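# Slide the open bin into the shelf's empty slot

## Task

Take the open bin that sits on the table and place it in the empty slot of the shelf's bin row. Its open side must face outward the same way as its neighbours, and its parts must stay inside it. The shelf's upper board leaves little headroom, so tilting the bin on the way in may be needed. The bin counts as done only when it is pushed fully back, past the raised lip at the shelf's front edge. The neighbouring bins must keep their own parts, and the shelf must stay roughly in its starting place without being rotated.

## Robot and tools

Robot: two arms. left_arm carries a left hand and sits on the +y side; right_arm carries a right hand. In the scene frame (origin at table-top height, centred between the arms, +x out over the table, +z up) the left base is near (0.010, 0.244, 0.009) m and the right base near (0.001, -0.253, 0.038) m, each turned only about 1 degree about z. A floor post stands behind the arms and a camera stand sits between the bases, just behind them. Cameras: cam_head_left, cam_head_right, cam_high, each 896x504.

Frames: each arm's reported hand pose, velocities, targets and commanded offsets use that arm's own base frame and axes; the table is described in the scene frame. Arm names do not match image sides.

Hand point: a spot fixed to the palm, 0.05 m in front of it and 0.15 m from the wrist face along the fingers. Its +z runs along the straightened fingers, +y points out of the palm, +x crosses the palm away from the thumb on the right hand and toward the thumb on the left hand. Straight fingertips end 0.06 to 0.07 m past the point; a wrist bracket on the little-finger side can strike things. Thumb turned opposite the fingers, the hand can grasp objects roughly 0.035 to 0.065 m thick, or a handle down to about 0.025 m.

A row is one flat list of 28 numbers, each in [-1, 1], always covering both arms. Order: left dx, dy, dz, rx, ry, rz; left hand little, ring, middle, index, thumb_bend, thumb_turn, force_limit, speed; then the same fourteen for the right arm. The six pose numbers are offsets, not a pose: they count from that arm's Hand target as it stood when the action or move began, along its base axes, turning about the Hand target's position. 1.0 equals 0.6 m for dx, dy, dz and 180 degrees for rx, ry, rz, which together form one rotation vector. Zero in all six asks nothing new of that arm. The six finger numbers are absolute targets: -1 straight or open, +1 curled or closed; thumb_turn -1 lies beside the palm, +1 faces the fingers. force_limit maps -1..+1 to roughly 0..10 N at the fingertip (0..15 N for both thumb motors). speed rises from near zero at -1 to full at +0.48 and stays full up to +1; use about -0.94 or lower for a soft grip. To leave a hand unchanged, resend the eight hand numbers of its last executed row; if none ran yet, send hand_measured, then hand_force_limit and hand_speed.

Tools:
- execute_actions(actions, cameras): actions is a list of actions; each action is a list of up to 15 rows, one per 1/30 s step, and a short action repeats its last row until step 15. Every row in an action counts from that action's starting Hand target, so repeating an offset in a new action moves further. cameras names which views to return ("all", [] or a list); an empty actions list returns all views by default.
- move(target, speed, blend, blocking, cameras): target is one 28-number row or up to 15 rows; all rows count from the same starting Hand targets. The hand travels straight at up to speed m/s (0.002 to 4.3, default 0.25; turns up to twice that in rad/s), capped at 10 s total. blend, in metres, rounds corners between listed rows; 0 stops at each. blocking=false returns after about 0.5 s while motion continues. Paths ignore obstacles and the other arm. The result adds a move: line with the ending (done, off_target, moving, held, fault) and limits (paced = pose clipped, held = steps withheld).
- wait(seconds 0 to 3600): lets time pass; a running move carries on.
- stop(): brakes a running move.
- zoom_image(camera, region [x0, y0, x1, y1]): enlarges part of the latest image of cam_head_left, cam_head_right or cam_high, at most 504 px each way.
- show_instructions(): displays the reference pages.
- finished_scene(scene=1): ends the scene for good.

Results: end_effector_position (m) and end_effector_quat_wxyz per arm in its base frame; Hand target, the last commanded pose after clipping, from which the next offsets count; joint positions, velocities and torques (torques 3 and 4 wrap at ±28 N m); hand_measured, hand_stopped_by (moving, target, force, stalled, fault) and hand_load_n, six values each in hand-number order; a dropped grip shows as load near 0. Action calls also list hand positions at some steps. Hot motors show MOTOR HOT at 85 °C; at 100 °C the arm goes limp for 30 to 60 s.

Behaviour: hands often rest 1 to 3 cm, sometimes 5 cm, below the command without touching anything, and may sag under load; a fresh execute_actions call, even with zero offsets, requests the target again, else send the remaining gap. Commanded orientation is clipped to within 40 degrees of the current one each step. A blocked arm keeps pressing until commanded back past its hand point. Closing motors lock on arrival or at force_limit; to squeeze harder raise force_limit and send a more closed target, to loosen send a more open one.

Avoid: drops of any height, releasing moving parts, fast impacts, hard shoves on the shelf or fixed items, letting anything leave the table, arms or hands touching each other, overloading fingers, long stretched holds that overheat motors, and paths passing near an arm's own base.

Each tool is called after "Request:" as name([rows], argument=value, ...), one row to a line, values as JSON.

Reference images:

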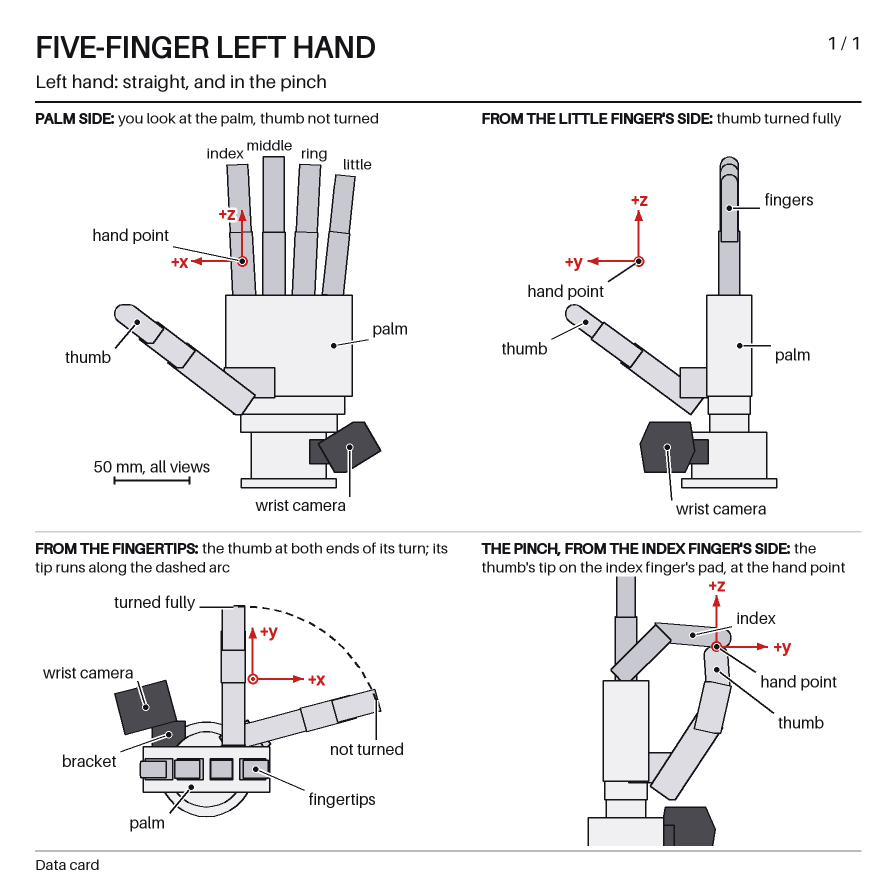

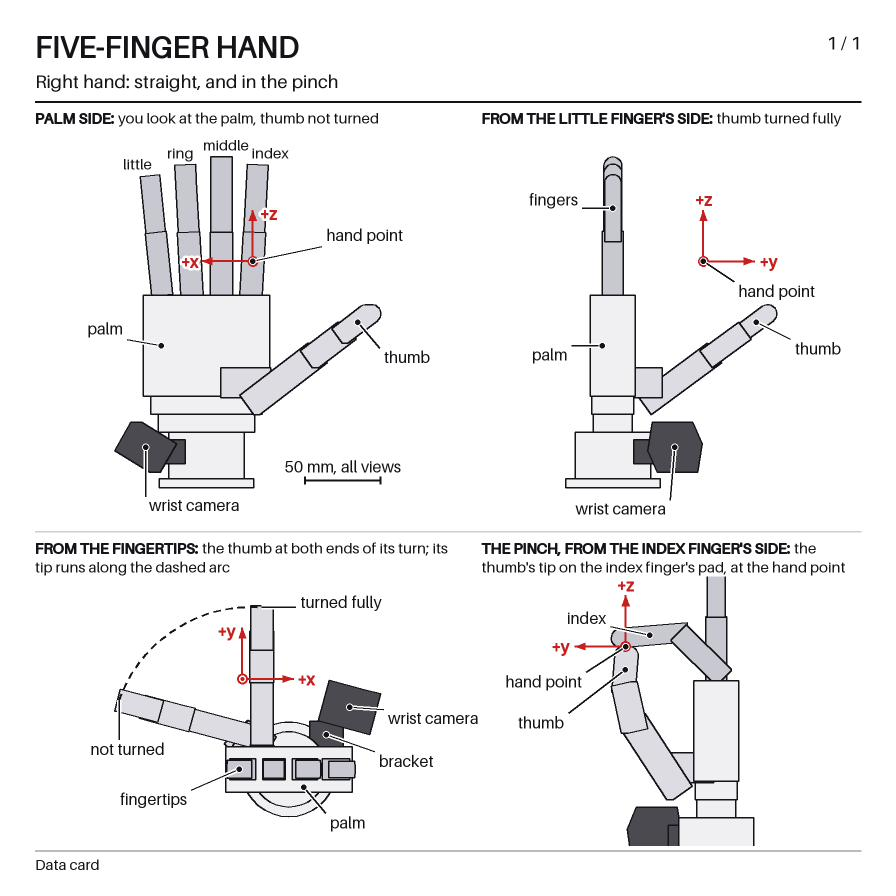

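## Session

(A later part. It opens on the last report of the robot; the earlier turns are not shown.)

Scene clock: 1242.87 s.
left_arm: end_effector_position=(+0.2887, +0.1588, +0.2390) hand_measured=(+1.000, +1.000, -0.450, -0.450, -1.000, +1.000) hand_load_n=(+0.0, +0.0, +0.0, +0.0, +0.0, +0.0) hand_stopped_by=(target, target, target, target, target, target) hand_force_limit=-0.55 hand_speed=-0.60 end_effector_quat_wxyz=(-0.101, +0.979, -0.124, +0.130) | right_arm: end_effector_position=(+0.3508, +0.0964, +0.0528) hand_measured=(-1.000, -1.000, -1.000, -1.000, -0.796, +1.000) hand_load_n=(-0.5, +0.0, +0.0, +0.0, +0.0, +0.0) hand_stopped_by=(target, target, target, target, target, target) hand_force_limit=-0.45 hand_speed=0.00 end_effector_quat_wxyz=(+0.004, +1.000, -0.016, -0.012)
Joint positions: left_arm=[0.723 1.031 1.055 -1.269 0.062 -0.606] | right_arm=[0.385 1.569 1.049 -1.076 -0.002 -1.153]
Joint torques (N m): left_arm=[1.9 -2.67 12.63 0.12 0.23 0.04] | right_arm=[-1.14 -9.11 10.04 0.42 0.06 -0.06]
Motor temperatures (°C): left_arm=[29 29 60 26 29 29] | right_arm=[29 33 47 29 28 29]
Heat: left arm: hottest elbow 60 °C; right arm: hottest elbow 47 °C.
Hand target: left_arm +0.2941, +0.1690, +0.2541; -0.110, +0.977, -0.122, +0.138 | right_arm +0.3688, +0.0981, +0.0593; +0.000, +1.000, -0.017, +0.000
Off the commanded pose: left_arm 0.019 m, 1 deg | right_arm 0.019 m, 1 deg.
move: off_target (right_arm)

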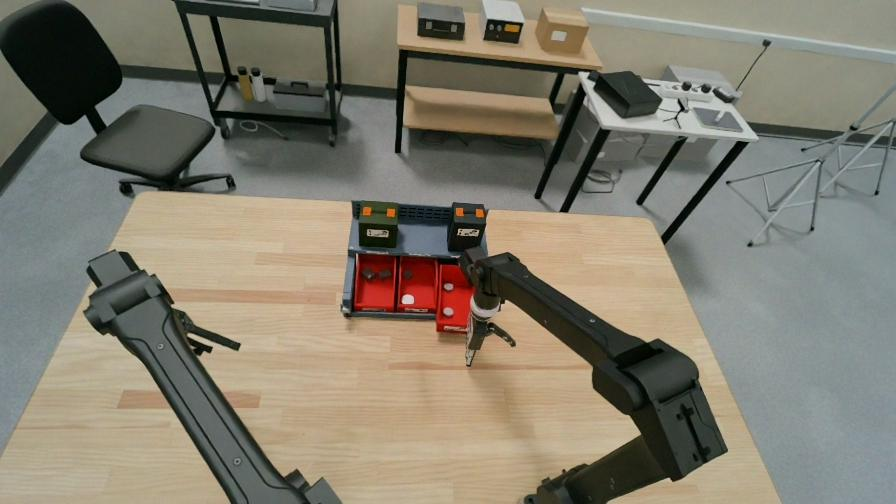

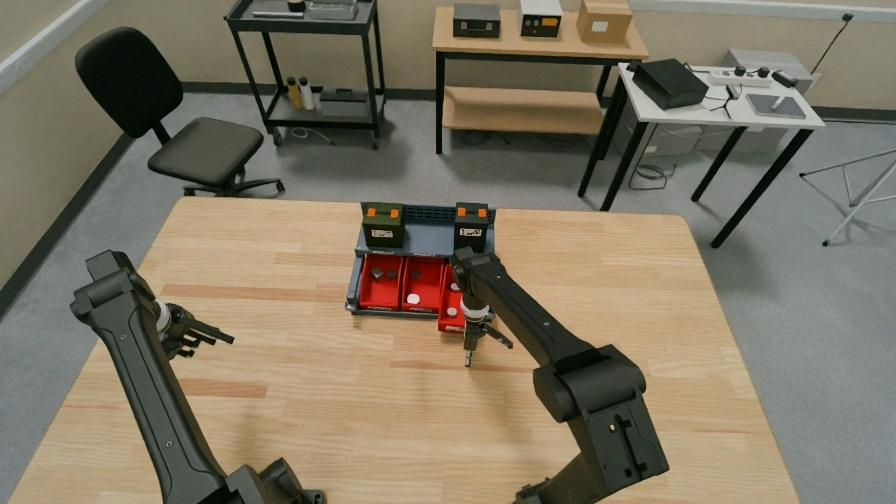

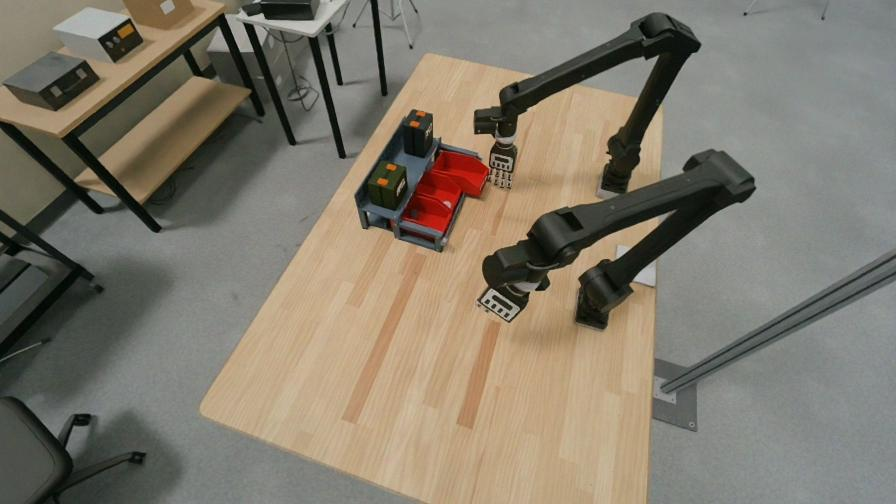

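Request:
move(target=[0,0,0,0,0,0,1,1,-0.45,-0.45,-1,1,-0.55,-0.6,0.0333,-0.001,0,0,0,0,-1,-1,-1,-1,-0.8,1,-0.45,0], cameras=["cam_head_left","cam_head_right","cam_high"], speed=0.05)

Request:
zoom_image(camera="cam_head_left", region=[410, 240, 510, 350])

Request:
zoom_image(camera="cam_high", region=[400, 110, 520, 220])

Scene clock: 1246.93 s.
left_arm: end_effector_position=(+0.2887, +0.1588, +0.2390) hand_measured=(+1.000, +1.000, -0.450, -0.450, -1.000, +1.000) hand_load_n=(+0.0, +0.0, +0.0, +0.0, +0.0, +0.0) hand_stopped_by=(target, target, target, target, target, target) hand_force_limit=-0.55 hand_speed=-0.60 end_effector_quat_wxyz=(-0.101, +0.979, -0.124, +0.130) | right_arm: end_effector_position=(+0.3709, +0.0963, +0.0518) hand_measured=(-1.000, -1.000, -1.000, -1.000, -0.796, +1.000) hand_load_n=(-0.5, +0.0, +0.0, +0.0, +0.0, +0.0) hand_stopped_by=(target, target, target, target, target, target) hand_force_limit=-0.45 hand_speed=0.00 end_effector_quat_wxyz=(+0.004, +1.000, -0.016, -0.012)
Joint positions: left_arm=[0.723 1.031 1.055 -1.269 0.062 -0.606] | right_arm=[0.368 1.614 1.102 -1.083 -0.002 -1.171]
Joint torques (N m): left_arm=[1.9 -2.67 12.62 0.12 0.23 0.04] | right_arm=[-1.08 -9.99 10.18 0.27 0.06 -0.07]
Motor temperatures (°C): left_arm=[29 29 60 26 29 29] | right_arm=[29 33 47 29 28 29]
Heat: left arm: hottest elbow 60 °C; right arm: hottest elbow 47 °C.
Hand target: left_arm +0.2941, +0.1690, +0.2541; -0.110, +0.977, -0.122, +0.138 | right_arm +0.3889, +0.0975, +0.0593; +0.000, +1.000, -0.017, +0.000
Off the commanded pose: left_arm 0.019 m, 1 deg | right_arm 0.019 m, 1 deg.
move: off_target (right_arm)

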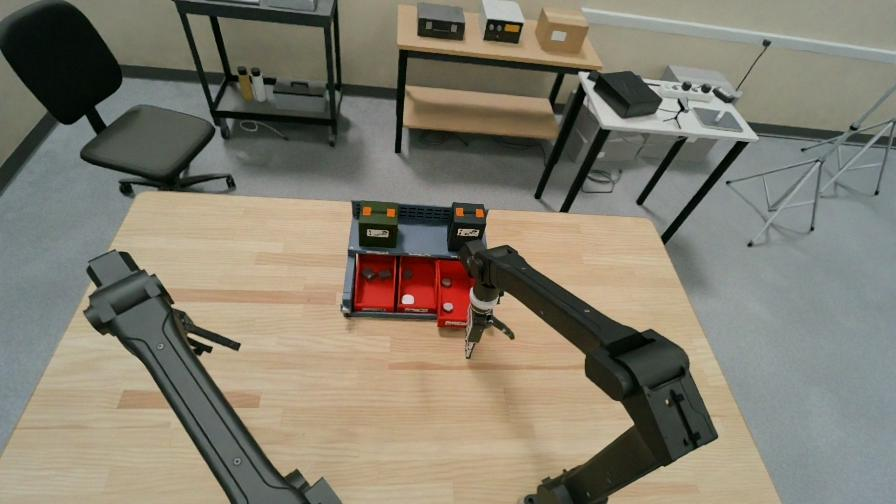

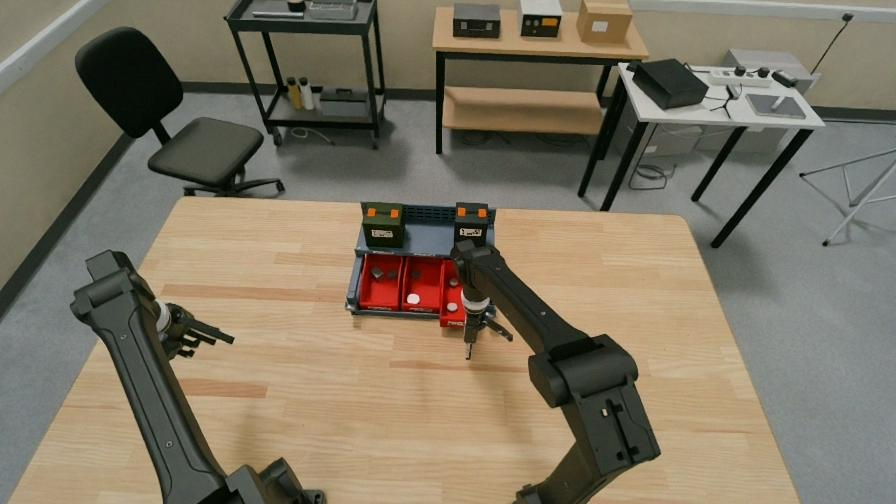

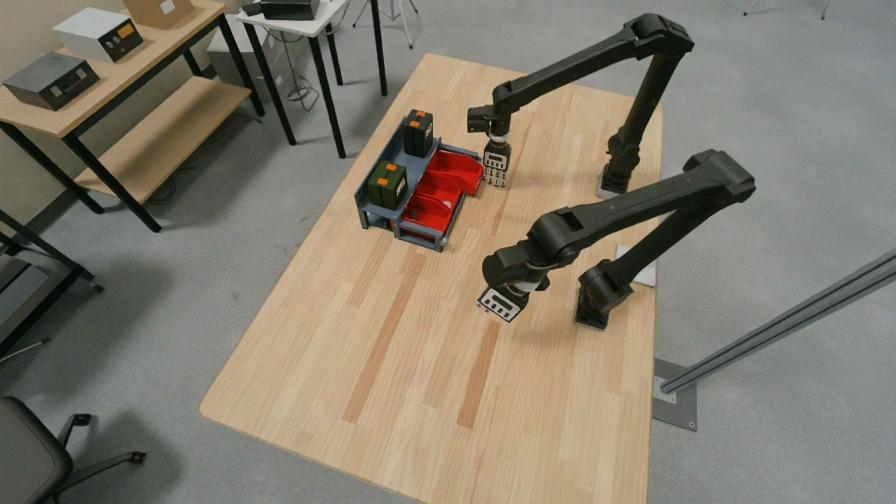

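Scaled by 4.582 from the camera's image (finer frame: 1280x720).

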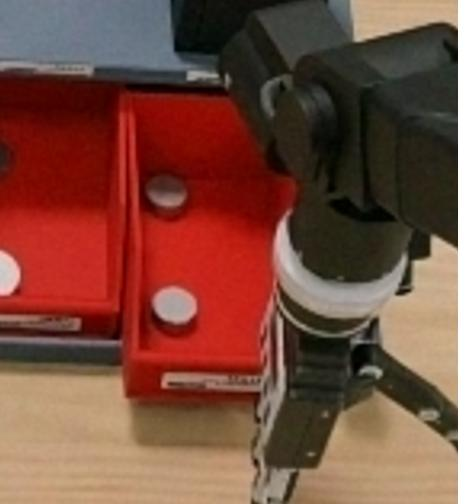

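Scaled by 4.200 from the camera's image (finer frame: 1280x720).

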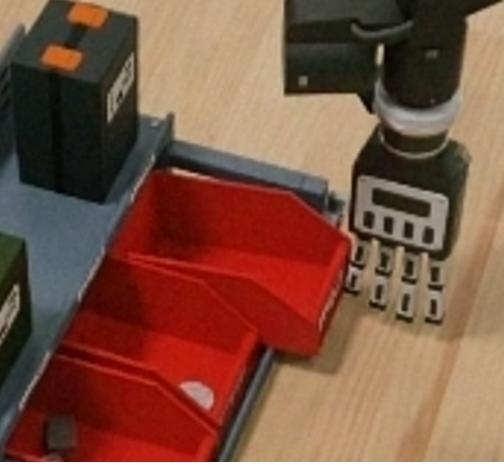

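Request:
move(target=[0,0,0,0,0,0,1,1,-0.45,-0.45,-1,1,-0.55,-0.6,0.0333,-0.001,0,0,0,0,-1,-1,-1,-1,-0.8,1,-0.45,0], cameras=["cam_head_left","cam_head_right","cam_high"], speed=0.05)

Request:
zoom_image(camera="cam_head_left", region=[410, 240, 510, 350])

Request:
zoom_image(camera="cam_high", region=[400, 110, 520, 220])

Scene clock: 1250.17 s.
left_arm: end_effector_position=(+0.2887, +0.1588, +0.2390) hand_measured=(+1.000, +1.000, -0.450, -0.450, -1.000, +1.000) hand_load_n=(+0.0, +0.0, +0.0, +0.0, +0.0, +0.0) hand_stopped_by=(target, target, target, target, target, target) hand_force_limit=-0.55 hand_speed=-0.60 end_effector_quat_wxyz=(-0.101, +0.979, -0.124, +0.130) | right_arm: end_effector_position=(+0.3904, +0.0961, +0.0518) hand_measured=(-1.000, -1.000, -1.000, -1.000, -0.796, +1.000) hand_load_n=(+0.0, +0.0, +0.0, +0.0, +0.0, +0.0) hand_stopped_by=(target, target, target, target, target, target) hand_force_limit=-0.45 hand_speed=0.00 end_effector_quat_wxyz=(+0.004, +1.000, -0.016, -0.012)
Joint positions: left_arm=[0.723 1.031 1.055 -1.269 0.062 -0.606] | right_arm=[0.352 1.658 1.158 -1.096 -0.002 -1.187]
Joint torques (N m): left_arm=[1.9 -2.67 12.63 0.12 0.23 0.04] | right_arm=[-1.08 -10.64 10.26 0.35 0.06 -0.05]
Motor temperatures (°C): left_arm=[29 29 60 26 29 29] | right_arm=[29 33 47 29 28 29]
Heat: left arm: hottest elbow 60 °C; right arm: hottest elbow 47 °C.
Hand target: left_arm +0.2941, +0.1690, +0.2541; -0.110, +0.977, -0.122, +0.138 | right_arm +0.4089, +0.0970, +0.0594; +0.000, +1.000, -0.017, +0.000
Off the commanded pose: left_arm 0.019 m, 1 deg | right_arm 0.020 m, 1 deg.
move: off_target (right_arm)

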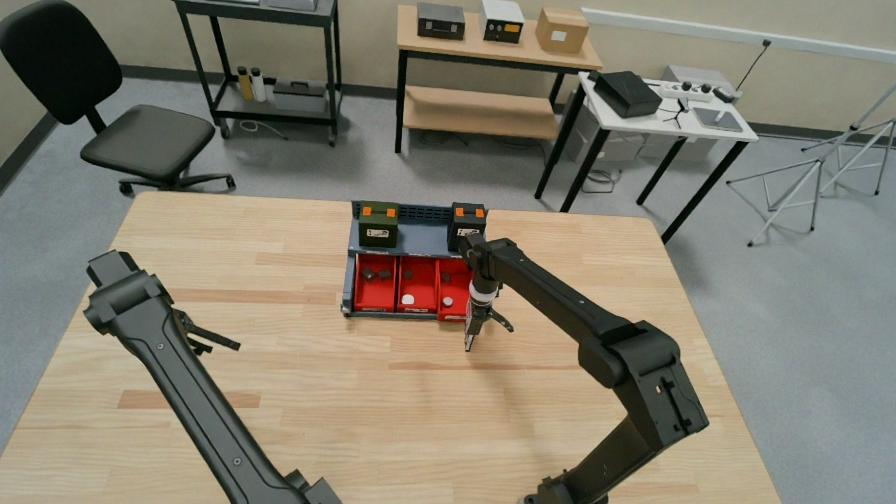

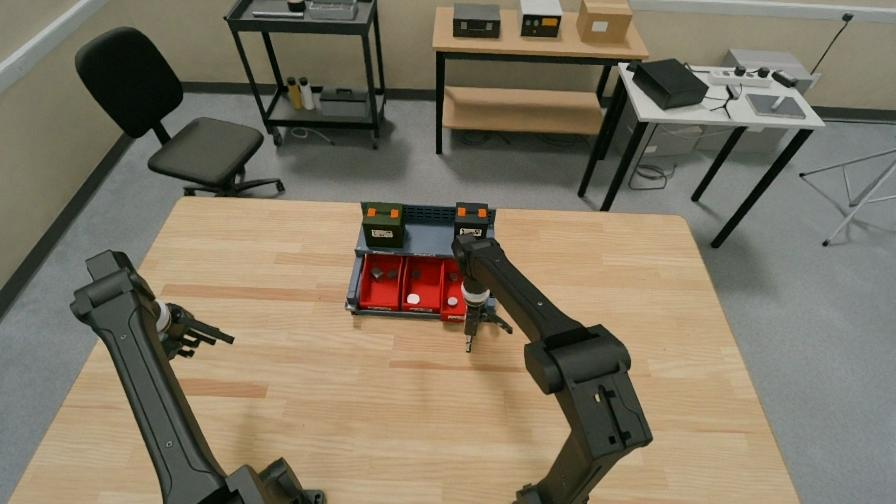

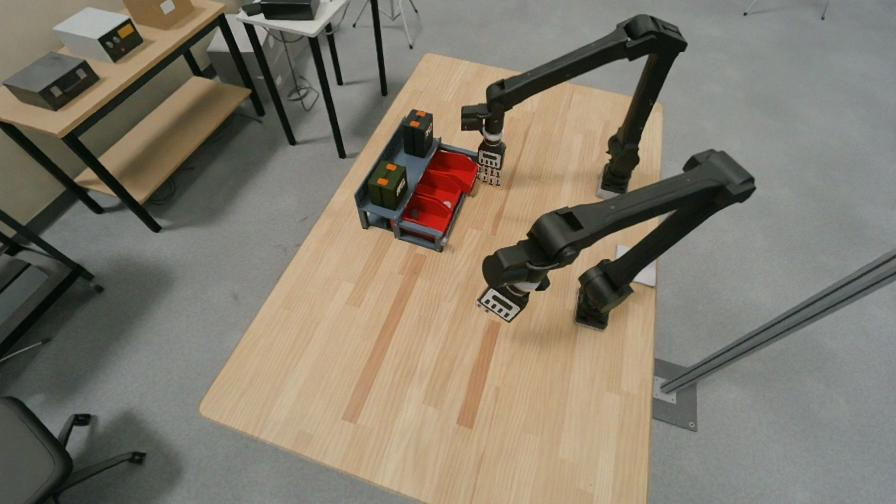

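Scaled by 4.582 from the camera's image (finer frame: 1280x720).

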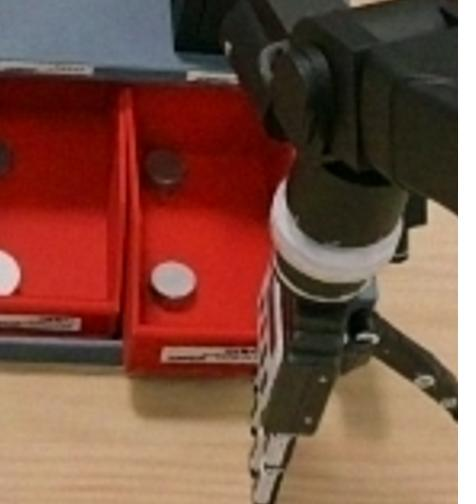

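Scaled by 4.200 from the camera's image (finer frame: 1280x720).

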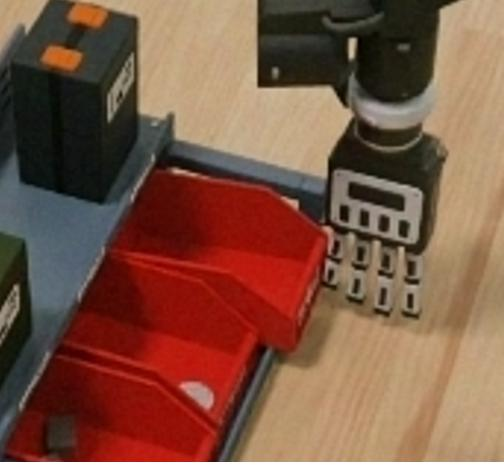

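Request:
move(target=[0,0,0,0,0,0,1,1,-0.45,-0.45,-1,1,-0.55,-0.6,0.025,-0.001,0,0,0,0,-1,-1,-1,-1,-0.8,1,-0.45,0], cameras=["cam_head_left","cam_head_right","cam_high"], speed=0.04)

Request:
zoom_image(camera="cam_head_left", region=[410, 240, 510, 350])

Request:
zoom_image(camera="cam_high", region=[400, 110, 520, 220])

Scene clock: 1256.07 s.
left_arm: end_effector_position=(+0.2887, +0.1588, +0.2390) hand_measured=(+1.000, +1.000, -0.450, -0.450, -1.000, +1.000) hand_load_n=(+0.0, +0.5, +0.0, +0.0, +0.0, +0.0) hand_stopped_by=(target, target, target, target, target, target) hand_force_limit=-0.55 hand_speed=-0.60 end_effector_quat_wxyz=(-0.101, +0.979, -0.124, +0.130) | right_arm: end_effector_position=(+0.4052, +0.0958, +0.0519) hand_measured=(-1.000, -1.000, -1.000, -1.000, -0.796, +1.000) hand_load_n=(+0.0, +0.0, +0.0, +0.0, +0.0, +0.0) hand_stopped_by=(target, target, target, target, target, target) hand_force_limit=-0.45 hand_speed=0.00 end_effector_quat_wxyz=(+0.004, +1.000, -0.016, -0.013)
Joint positions: left_arm=[0.723 1.031 1.055 -1.269 0.062 -0.606] | right_arm=[0.34 1.69 1.201 -1.107 -0.002 -1.199]
Joint torques (N m): left_arm=[1.9 -2.73 12.62 0.12 0.23 0.04] | right_arm=[-1.03 -11.22 10.32 0.31 0.06 -0.07]
Motor temperatures (°C): left_arm=[29 29 60 26 29 29] | right_arm=[29 33 48 29 28 29]
Heat: left arm: hottest elbow 60 °C; right arm: hottest elbow 48 °C.
Hand target: left_arm +0.2941, +0.1690, +0.2541; -0.110, +0.977, -0.122, +0.138 | right_arm +0.4238, +0.0963, +0.0594; +0.000, +1.000, -0.017, +0.000
Off the commanded pose: left_arm 0.019 m, 1 deg | right_arm 0.020 m, 2 deg.
move: off_target (right_arm)

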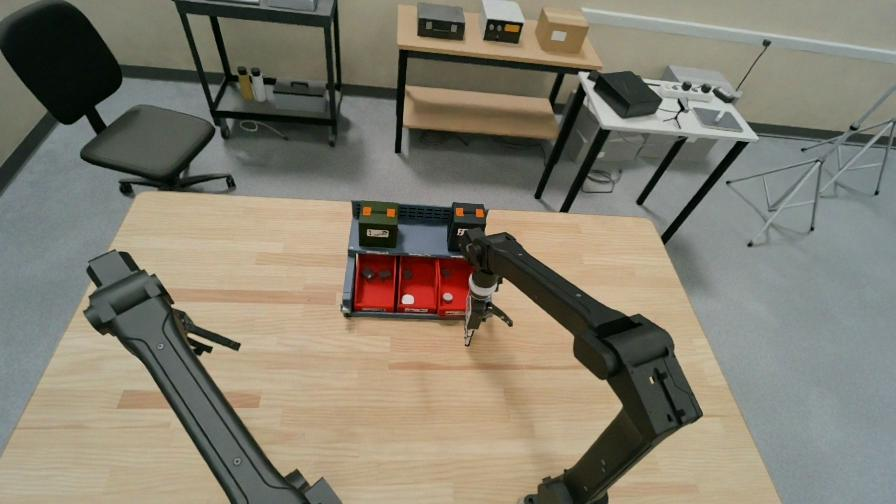

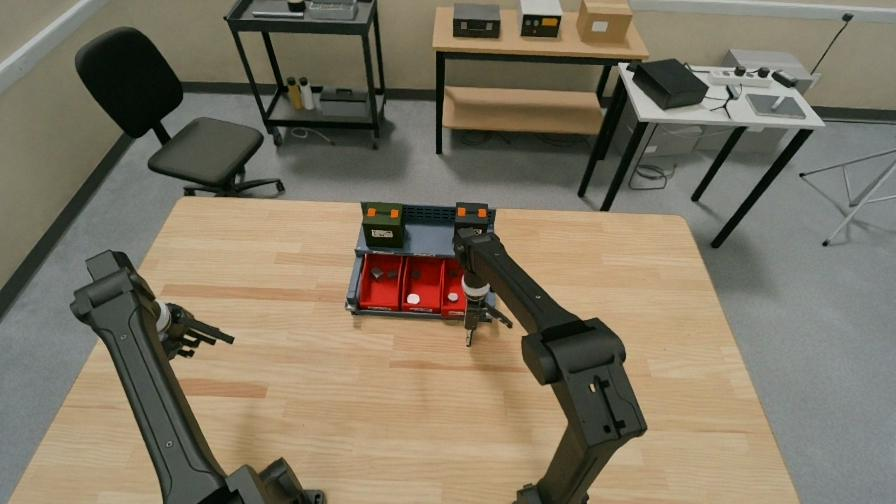

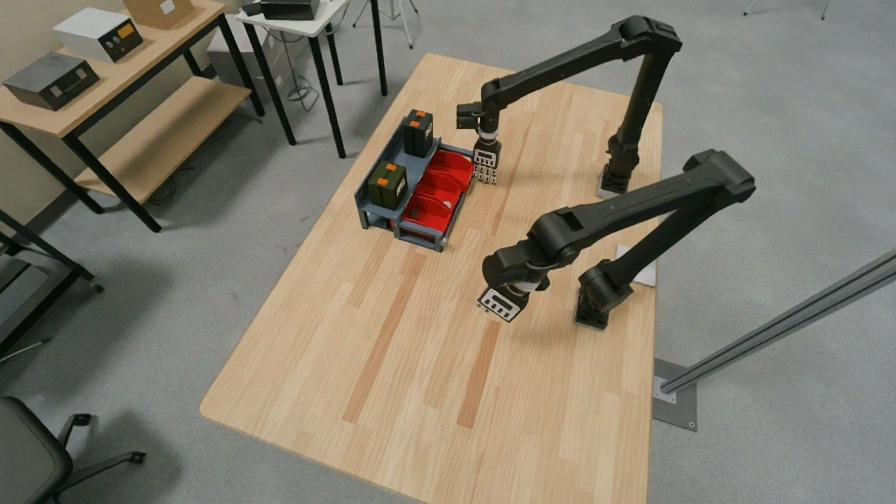

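Scaled by 4.582 from the camera's image (finer frame: 1280x720).

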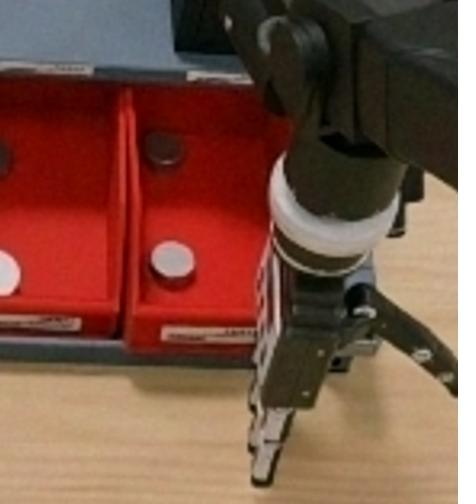

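Scaled by 4.200 from the camera's image (finer frame: 1280x720).

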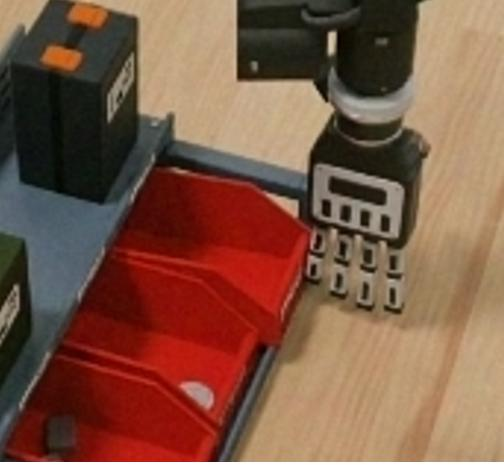

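Request:
zoom_image(camera="cam_head_left", region=[400, 290, 470, 330])

Request:
zoom_image(camera="cam_high", region=[440, 160, 490, 220])

Scaled by 7.200 from the camera's image (finer frame: 1280x720).

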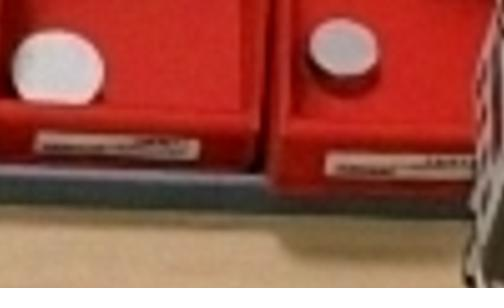

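Scaled by 8.400 from the camera's image (finer frame: 1280x720).

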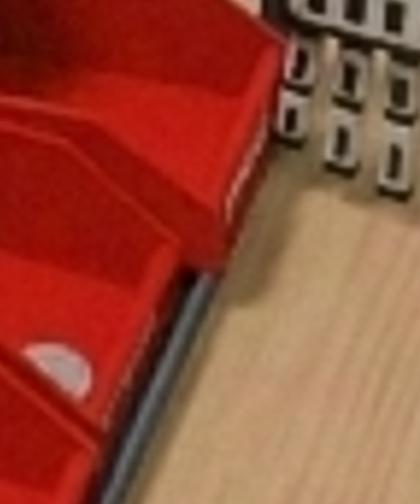

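Request:
move([
  [0,0,0,0,0,0,1,1,-0.45,-0.45,-1,1,-0.55,-0.6,-0.0897,0.001,0,0,0,0,-1,-1,-1,-1,-0.8,1,-0.45,0],
  [0,0,0,0,0,0,1,1,-0.45,-0.45,-1,1,-0.55,-0.6,-0.156,0.0895,0.318,0.2093,-0.2243,-0.4654,-1,-1,-1,-1,-0.8,1,-0.45,0],
  [0,0,0,0,0,0,1,1,-0.45,-0.45,-1,1,-0.55,-0.6,0.06,0.1888,0.234,0.2093,-0.2243,-0.4654,1,1,0.2,0.08,-1,1,-0.45,0],
], cameras=["cam_head_left","cam_head_right","cam_high"], speed=[0.1,0.25,0.2], blend=[0.01,0.02,0])

Request:
zoom_image(camera="cam_head_left", region=[400, 240, 500, 350])

Request:
zoom_image(camera="cam_high", region=[400, 110, 520, 220])

Scene clock: 1301.53 s.
left_arm: end_effector_position=(+0.2887, +0.1588, +0.2390) hand_measured=(+1.000, +1.000, -0.450, -0.450, -1.000, +1.000) hand_load_n=(+0.0, +0.5, +0.0, +0.0, +0.0, +0.0) hand_stopped_by=(target, target, target, target, target, target) hand_force_limit=-0.55 hand_speed=-0.60 end_effector_quat_wxyz=(-0.101, +0.979, -0.124, +0.130) | right_arm: end_effector_position=(+0.4404, +0.2033, +0.1789) hand_measured=(+1.000, +1.000, +0.200, +0.080, -1.000, +1.000) hand_load_n=(+0.0, +0.0, +0.0, +0.5, +0.0, +0.0) hand_stopped_by=(target, target, target, target, target, target) hand_force_limit=-0.45 hand_speed=0.00 end_effector_quat_wxyz=(-0.273, +0.642, -0.652, +0.298)
Joint positions: left_arm=[0.723 1.031 1.055 -1.269 0.062 -0.606] | right_arm=[0.492 1.24 0.97 -0.546 0.392 0.35]
Joint torques (N m): left_arm=[1.9 -2.73 12.63 0.12 0.23 0.04] | right_arm=[-0.91 -6.42 12.25 2.09 0.13 0.04]
Motor temperatures (°C): left_arm=[29 29 61 26 29 29] | right_arm=[29 34 50 29 27 29]
Heat: left arm: hottest elbow 61 °C; right arm: hottest elbow 50 °C.
Hand target: left_arm +0.2941, +0.1690, +0.2541; -0.110, +0.977, -0.122, +0.138 | right_arm +0.4599, +0.2096, +0.2000; -0.294, +0.629, -0.652, +0.304
Off the commanded pose: left_arm 0.019 m, 1 deg | right_arm 0.029 m, 3 deg.
move: off_target (right_arm); target 3's new numbers were sent with right_arm's hand 0.029 m and 3 deg from that target

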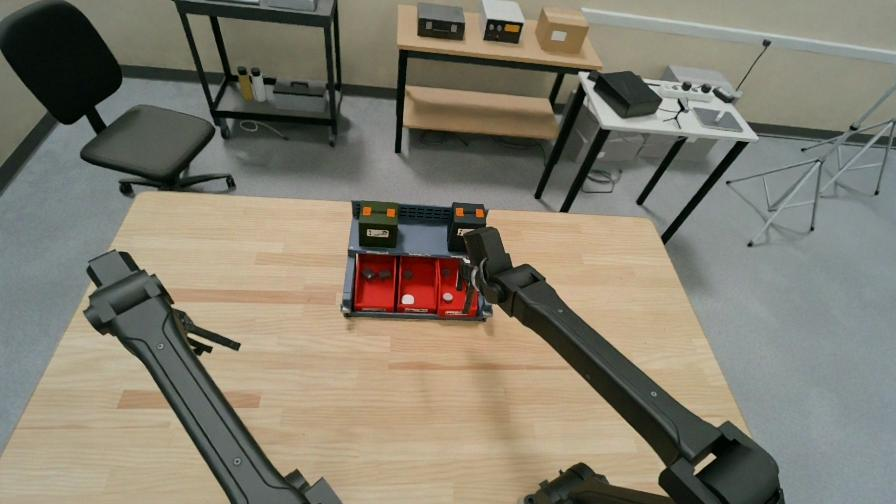

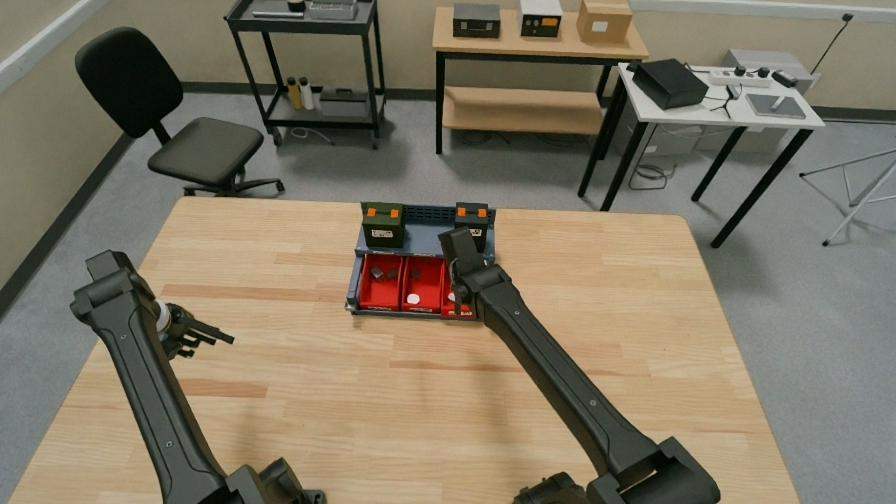

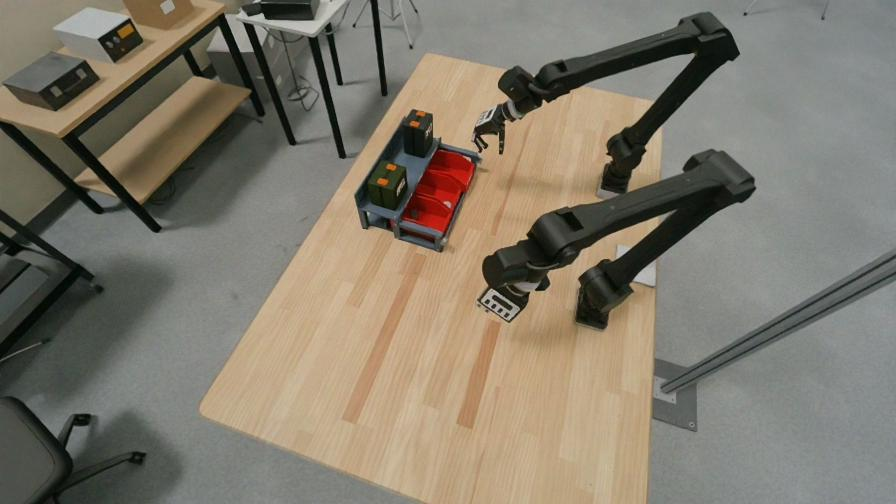

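Scaled by 4.582 from the camera's image (finer frame: 1280x720).

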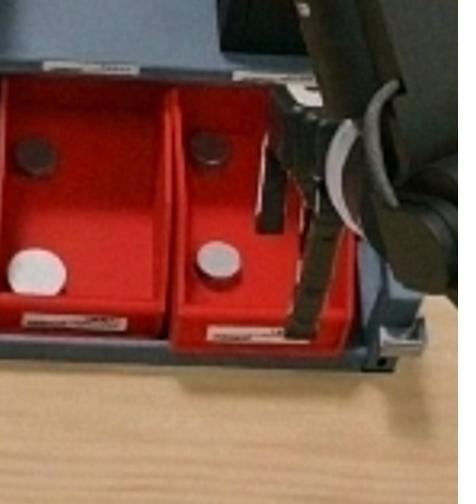

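Scaled by 4.200 from the camera's image (finer frame: 1280x720).

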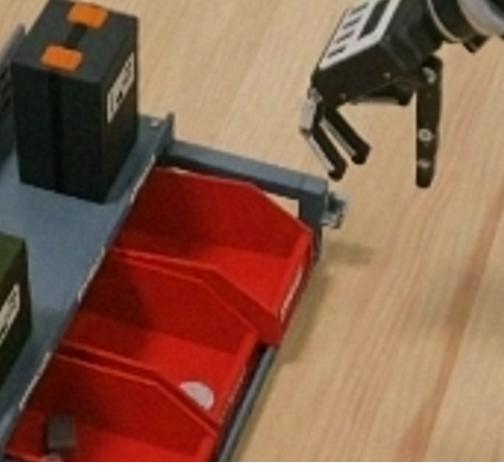

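Request:
move(target=[0,0,0,0,0,0,1,1,-0.45,-0.45,-1,1,-0.55,-0.6,0.0718,0.01,-0.225,0,0,0,1,1,0.2,0.08,-1,1,-0.45,0], cameras=["cam_head_left","cam_head_right","cam_high"], speed=0.12)

Request:
zoom_image(camera="cam_head_left", region=[400, 240, 500, 350])

Request:
zoom_image(camera="cam_head_right", region=[400, 240, 500, 350])

Request:
zoom_image(camera="cam_high", region=[430, 130, 510, 220])

Scene clock: 1310.27 s.
left_arm: end_effector_position=(+0.2887, +0.1588, +0.2390) hand_measured=(+1.000, +1.000, -0.450, -0.450, -1.000, +1.000) hand_load_n=(+0.5, +0.0, +0.0, +0.0, +0.0, +0.0) hand_stopped_by=(target, target, target, target, target, target) hand_force_limit=-0.55 hand_speed=-0.60 end_effector_quat_wxyz=(-0.101, +0.979, -0.124, +0.130) | right_arm: end_effector_position=(+0.4974, +0.2198, +0.0667) hand_measured=(+1.000, +1.000, +0.200, +0.080, -1.000, +1.000) hand_load_n=(+0.0, +0.0, +0.0, +0.0, +0.0, +0.0) hand_stopped_by=(target, target, target, target, target, target) hand_force_limit=-0.45 hand_speed=0.00 end_effector_quat_wxyz=(-0.293, +0.632, -0.652, +0.301)
Joint positions: left_arm=[0.723 1.031 1.055 -1.269 0.062 -0.606] | right_arm=[0.462 1.515 0.893 -0.143 0.368 0.335]
Joint torques (N m): left_arm=[1.96 -2.67 12.63 0.1 0.23 0.04] | right_arm=[-1.14 -9.58 7.9 2.17 0.08 -0.06]
Motor temperatures (°C): left_arm=[29 29 61 26 29 29] | right_arm=[29 33 49 29 27 29]
Heat: left arm: hottest elbow 61 °C; right arm: hottest elbow 49 °C.
Hand target: left_arm +0.2941, +0.1690, +0.2541; -0.110, +0.977, -0.122, +0.138 | right_arm +0.5028, +0.2157, +0.0647; -0.294, +0.629, -0.652, +0.304
Off the commanded pose: left_arm 0.019 m, 1 deg | right_arm 0.007 m, 0 deg.
move: done

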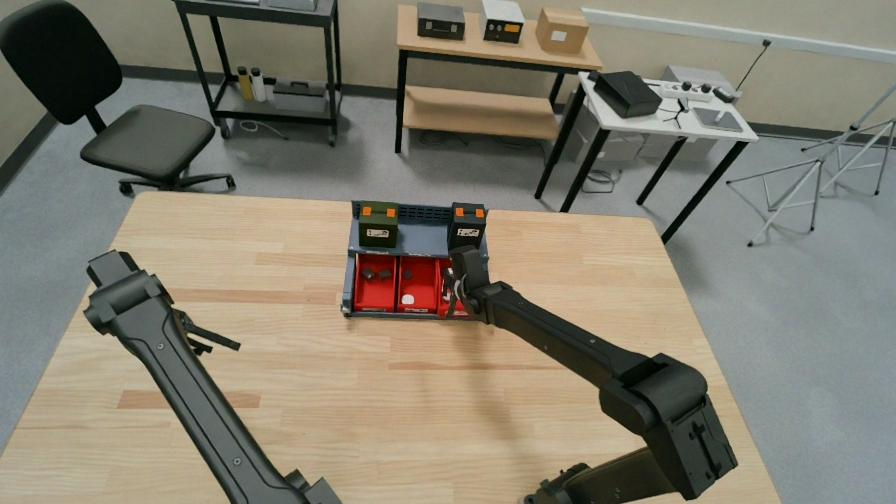

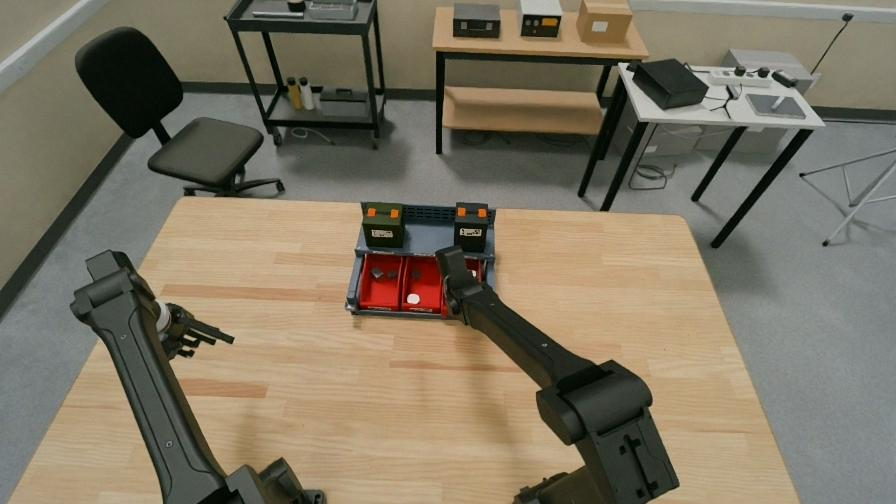

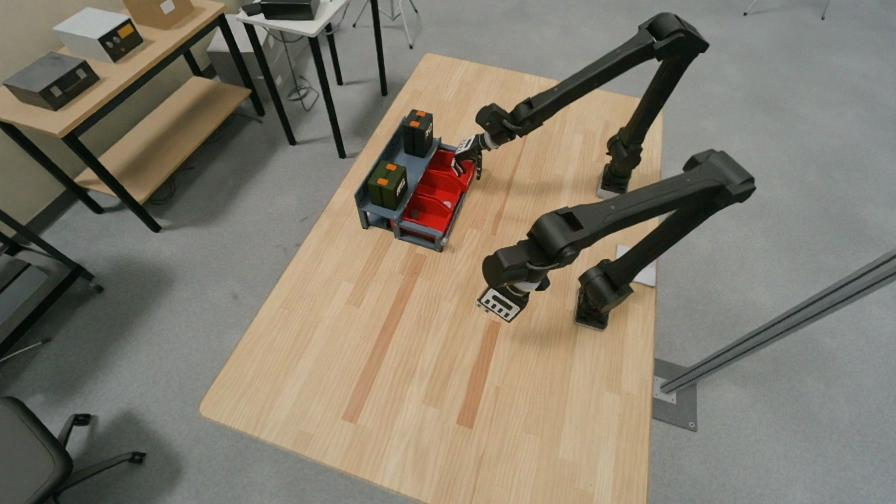

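Scaled by 4.582 from the camera's image (finer frame: 1280x720).

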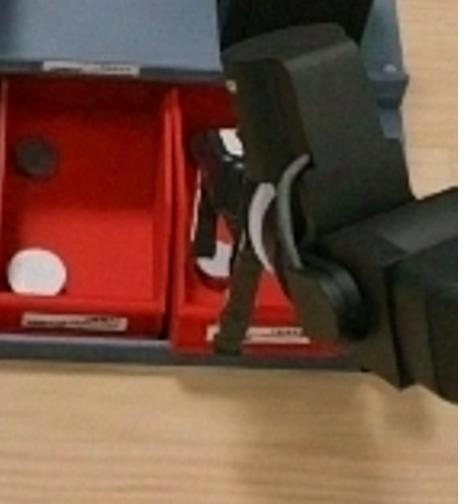

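Scaled by 4.582 from the camera's image (finer frame: 1280x720).

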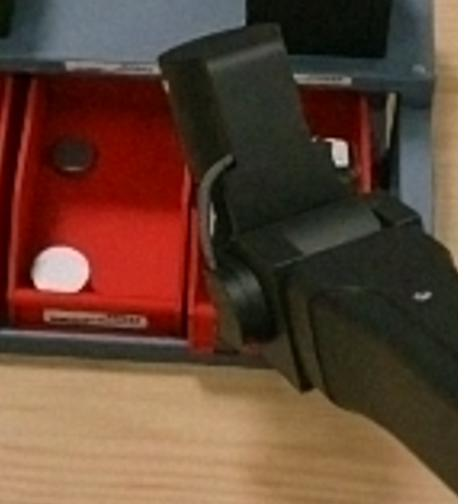

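Scaled by 5.600 from the camera's image (finer frame: 1280x720).

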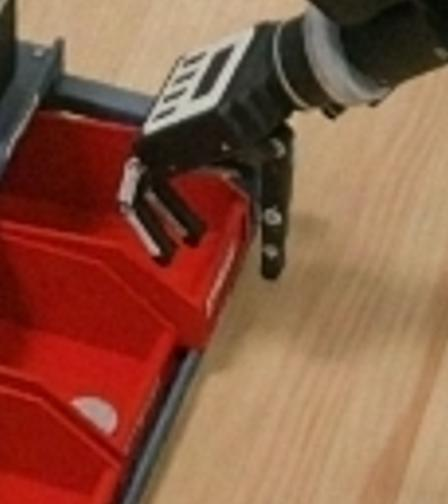

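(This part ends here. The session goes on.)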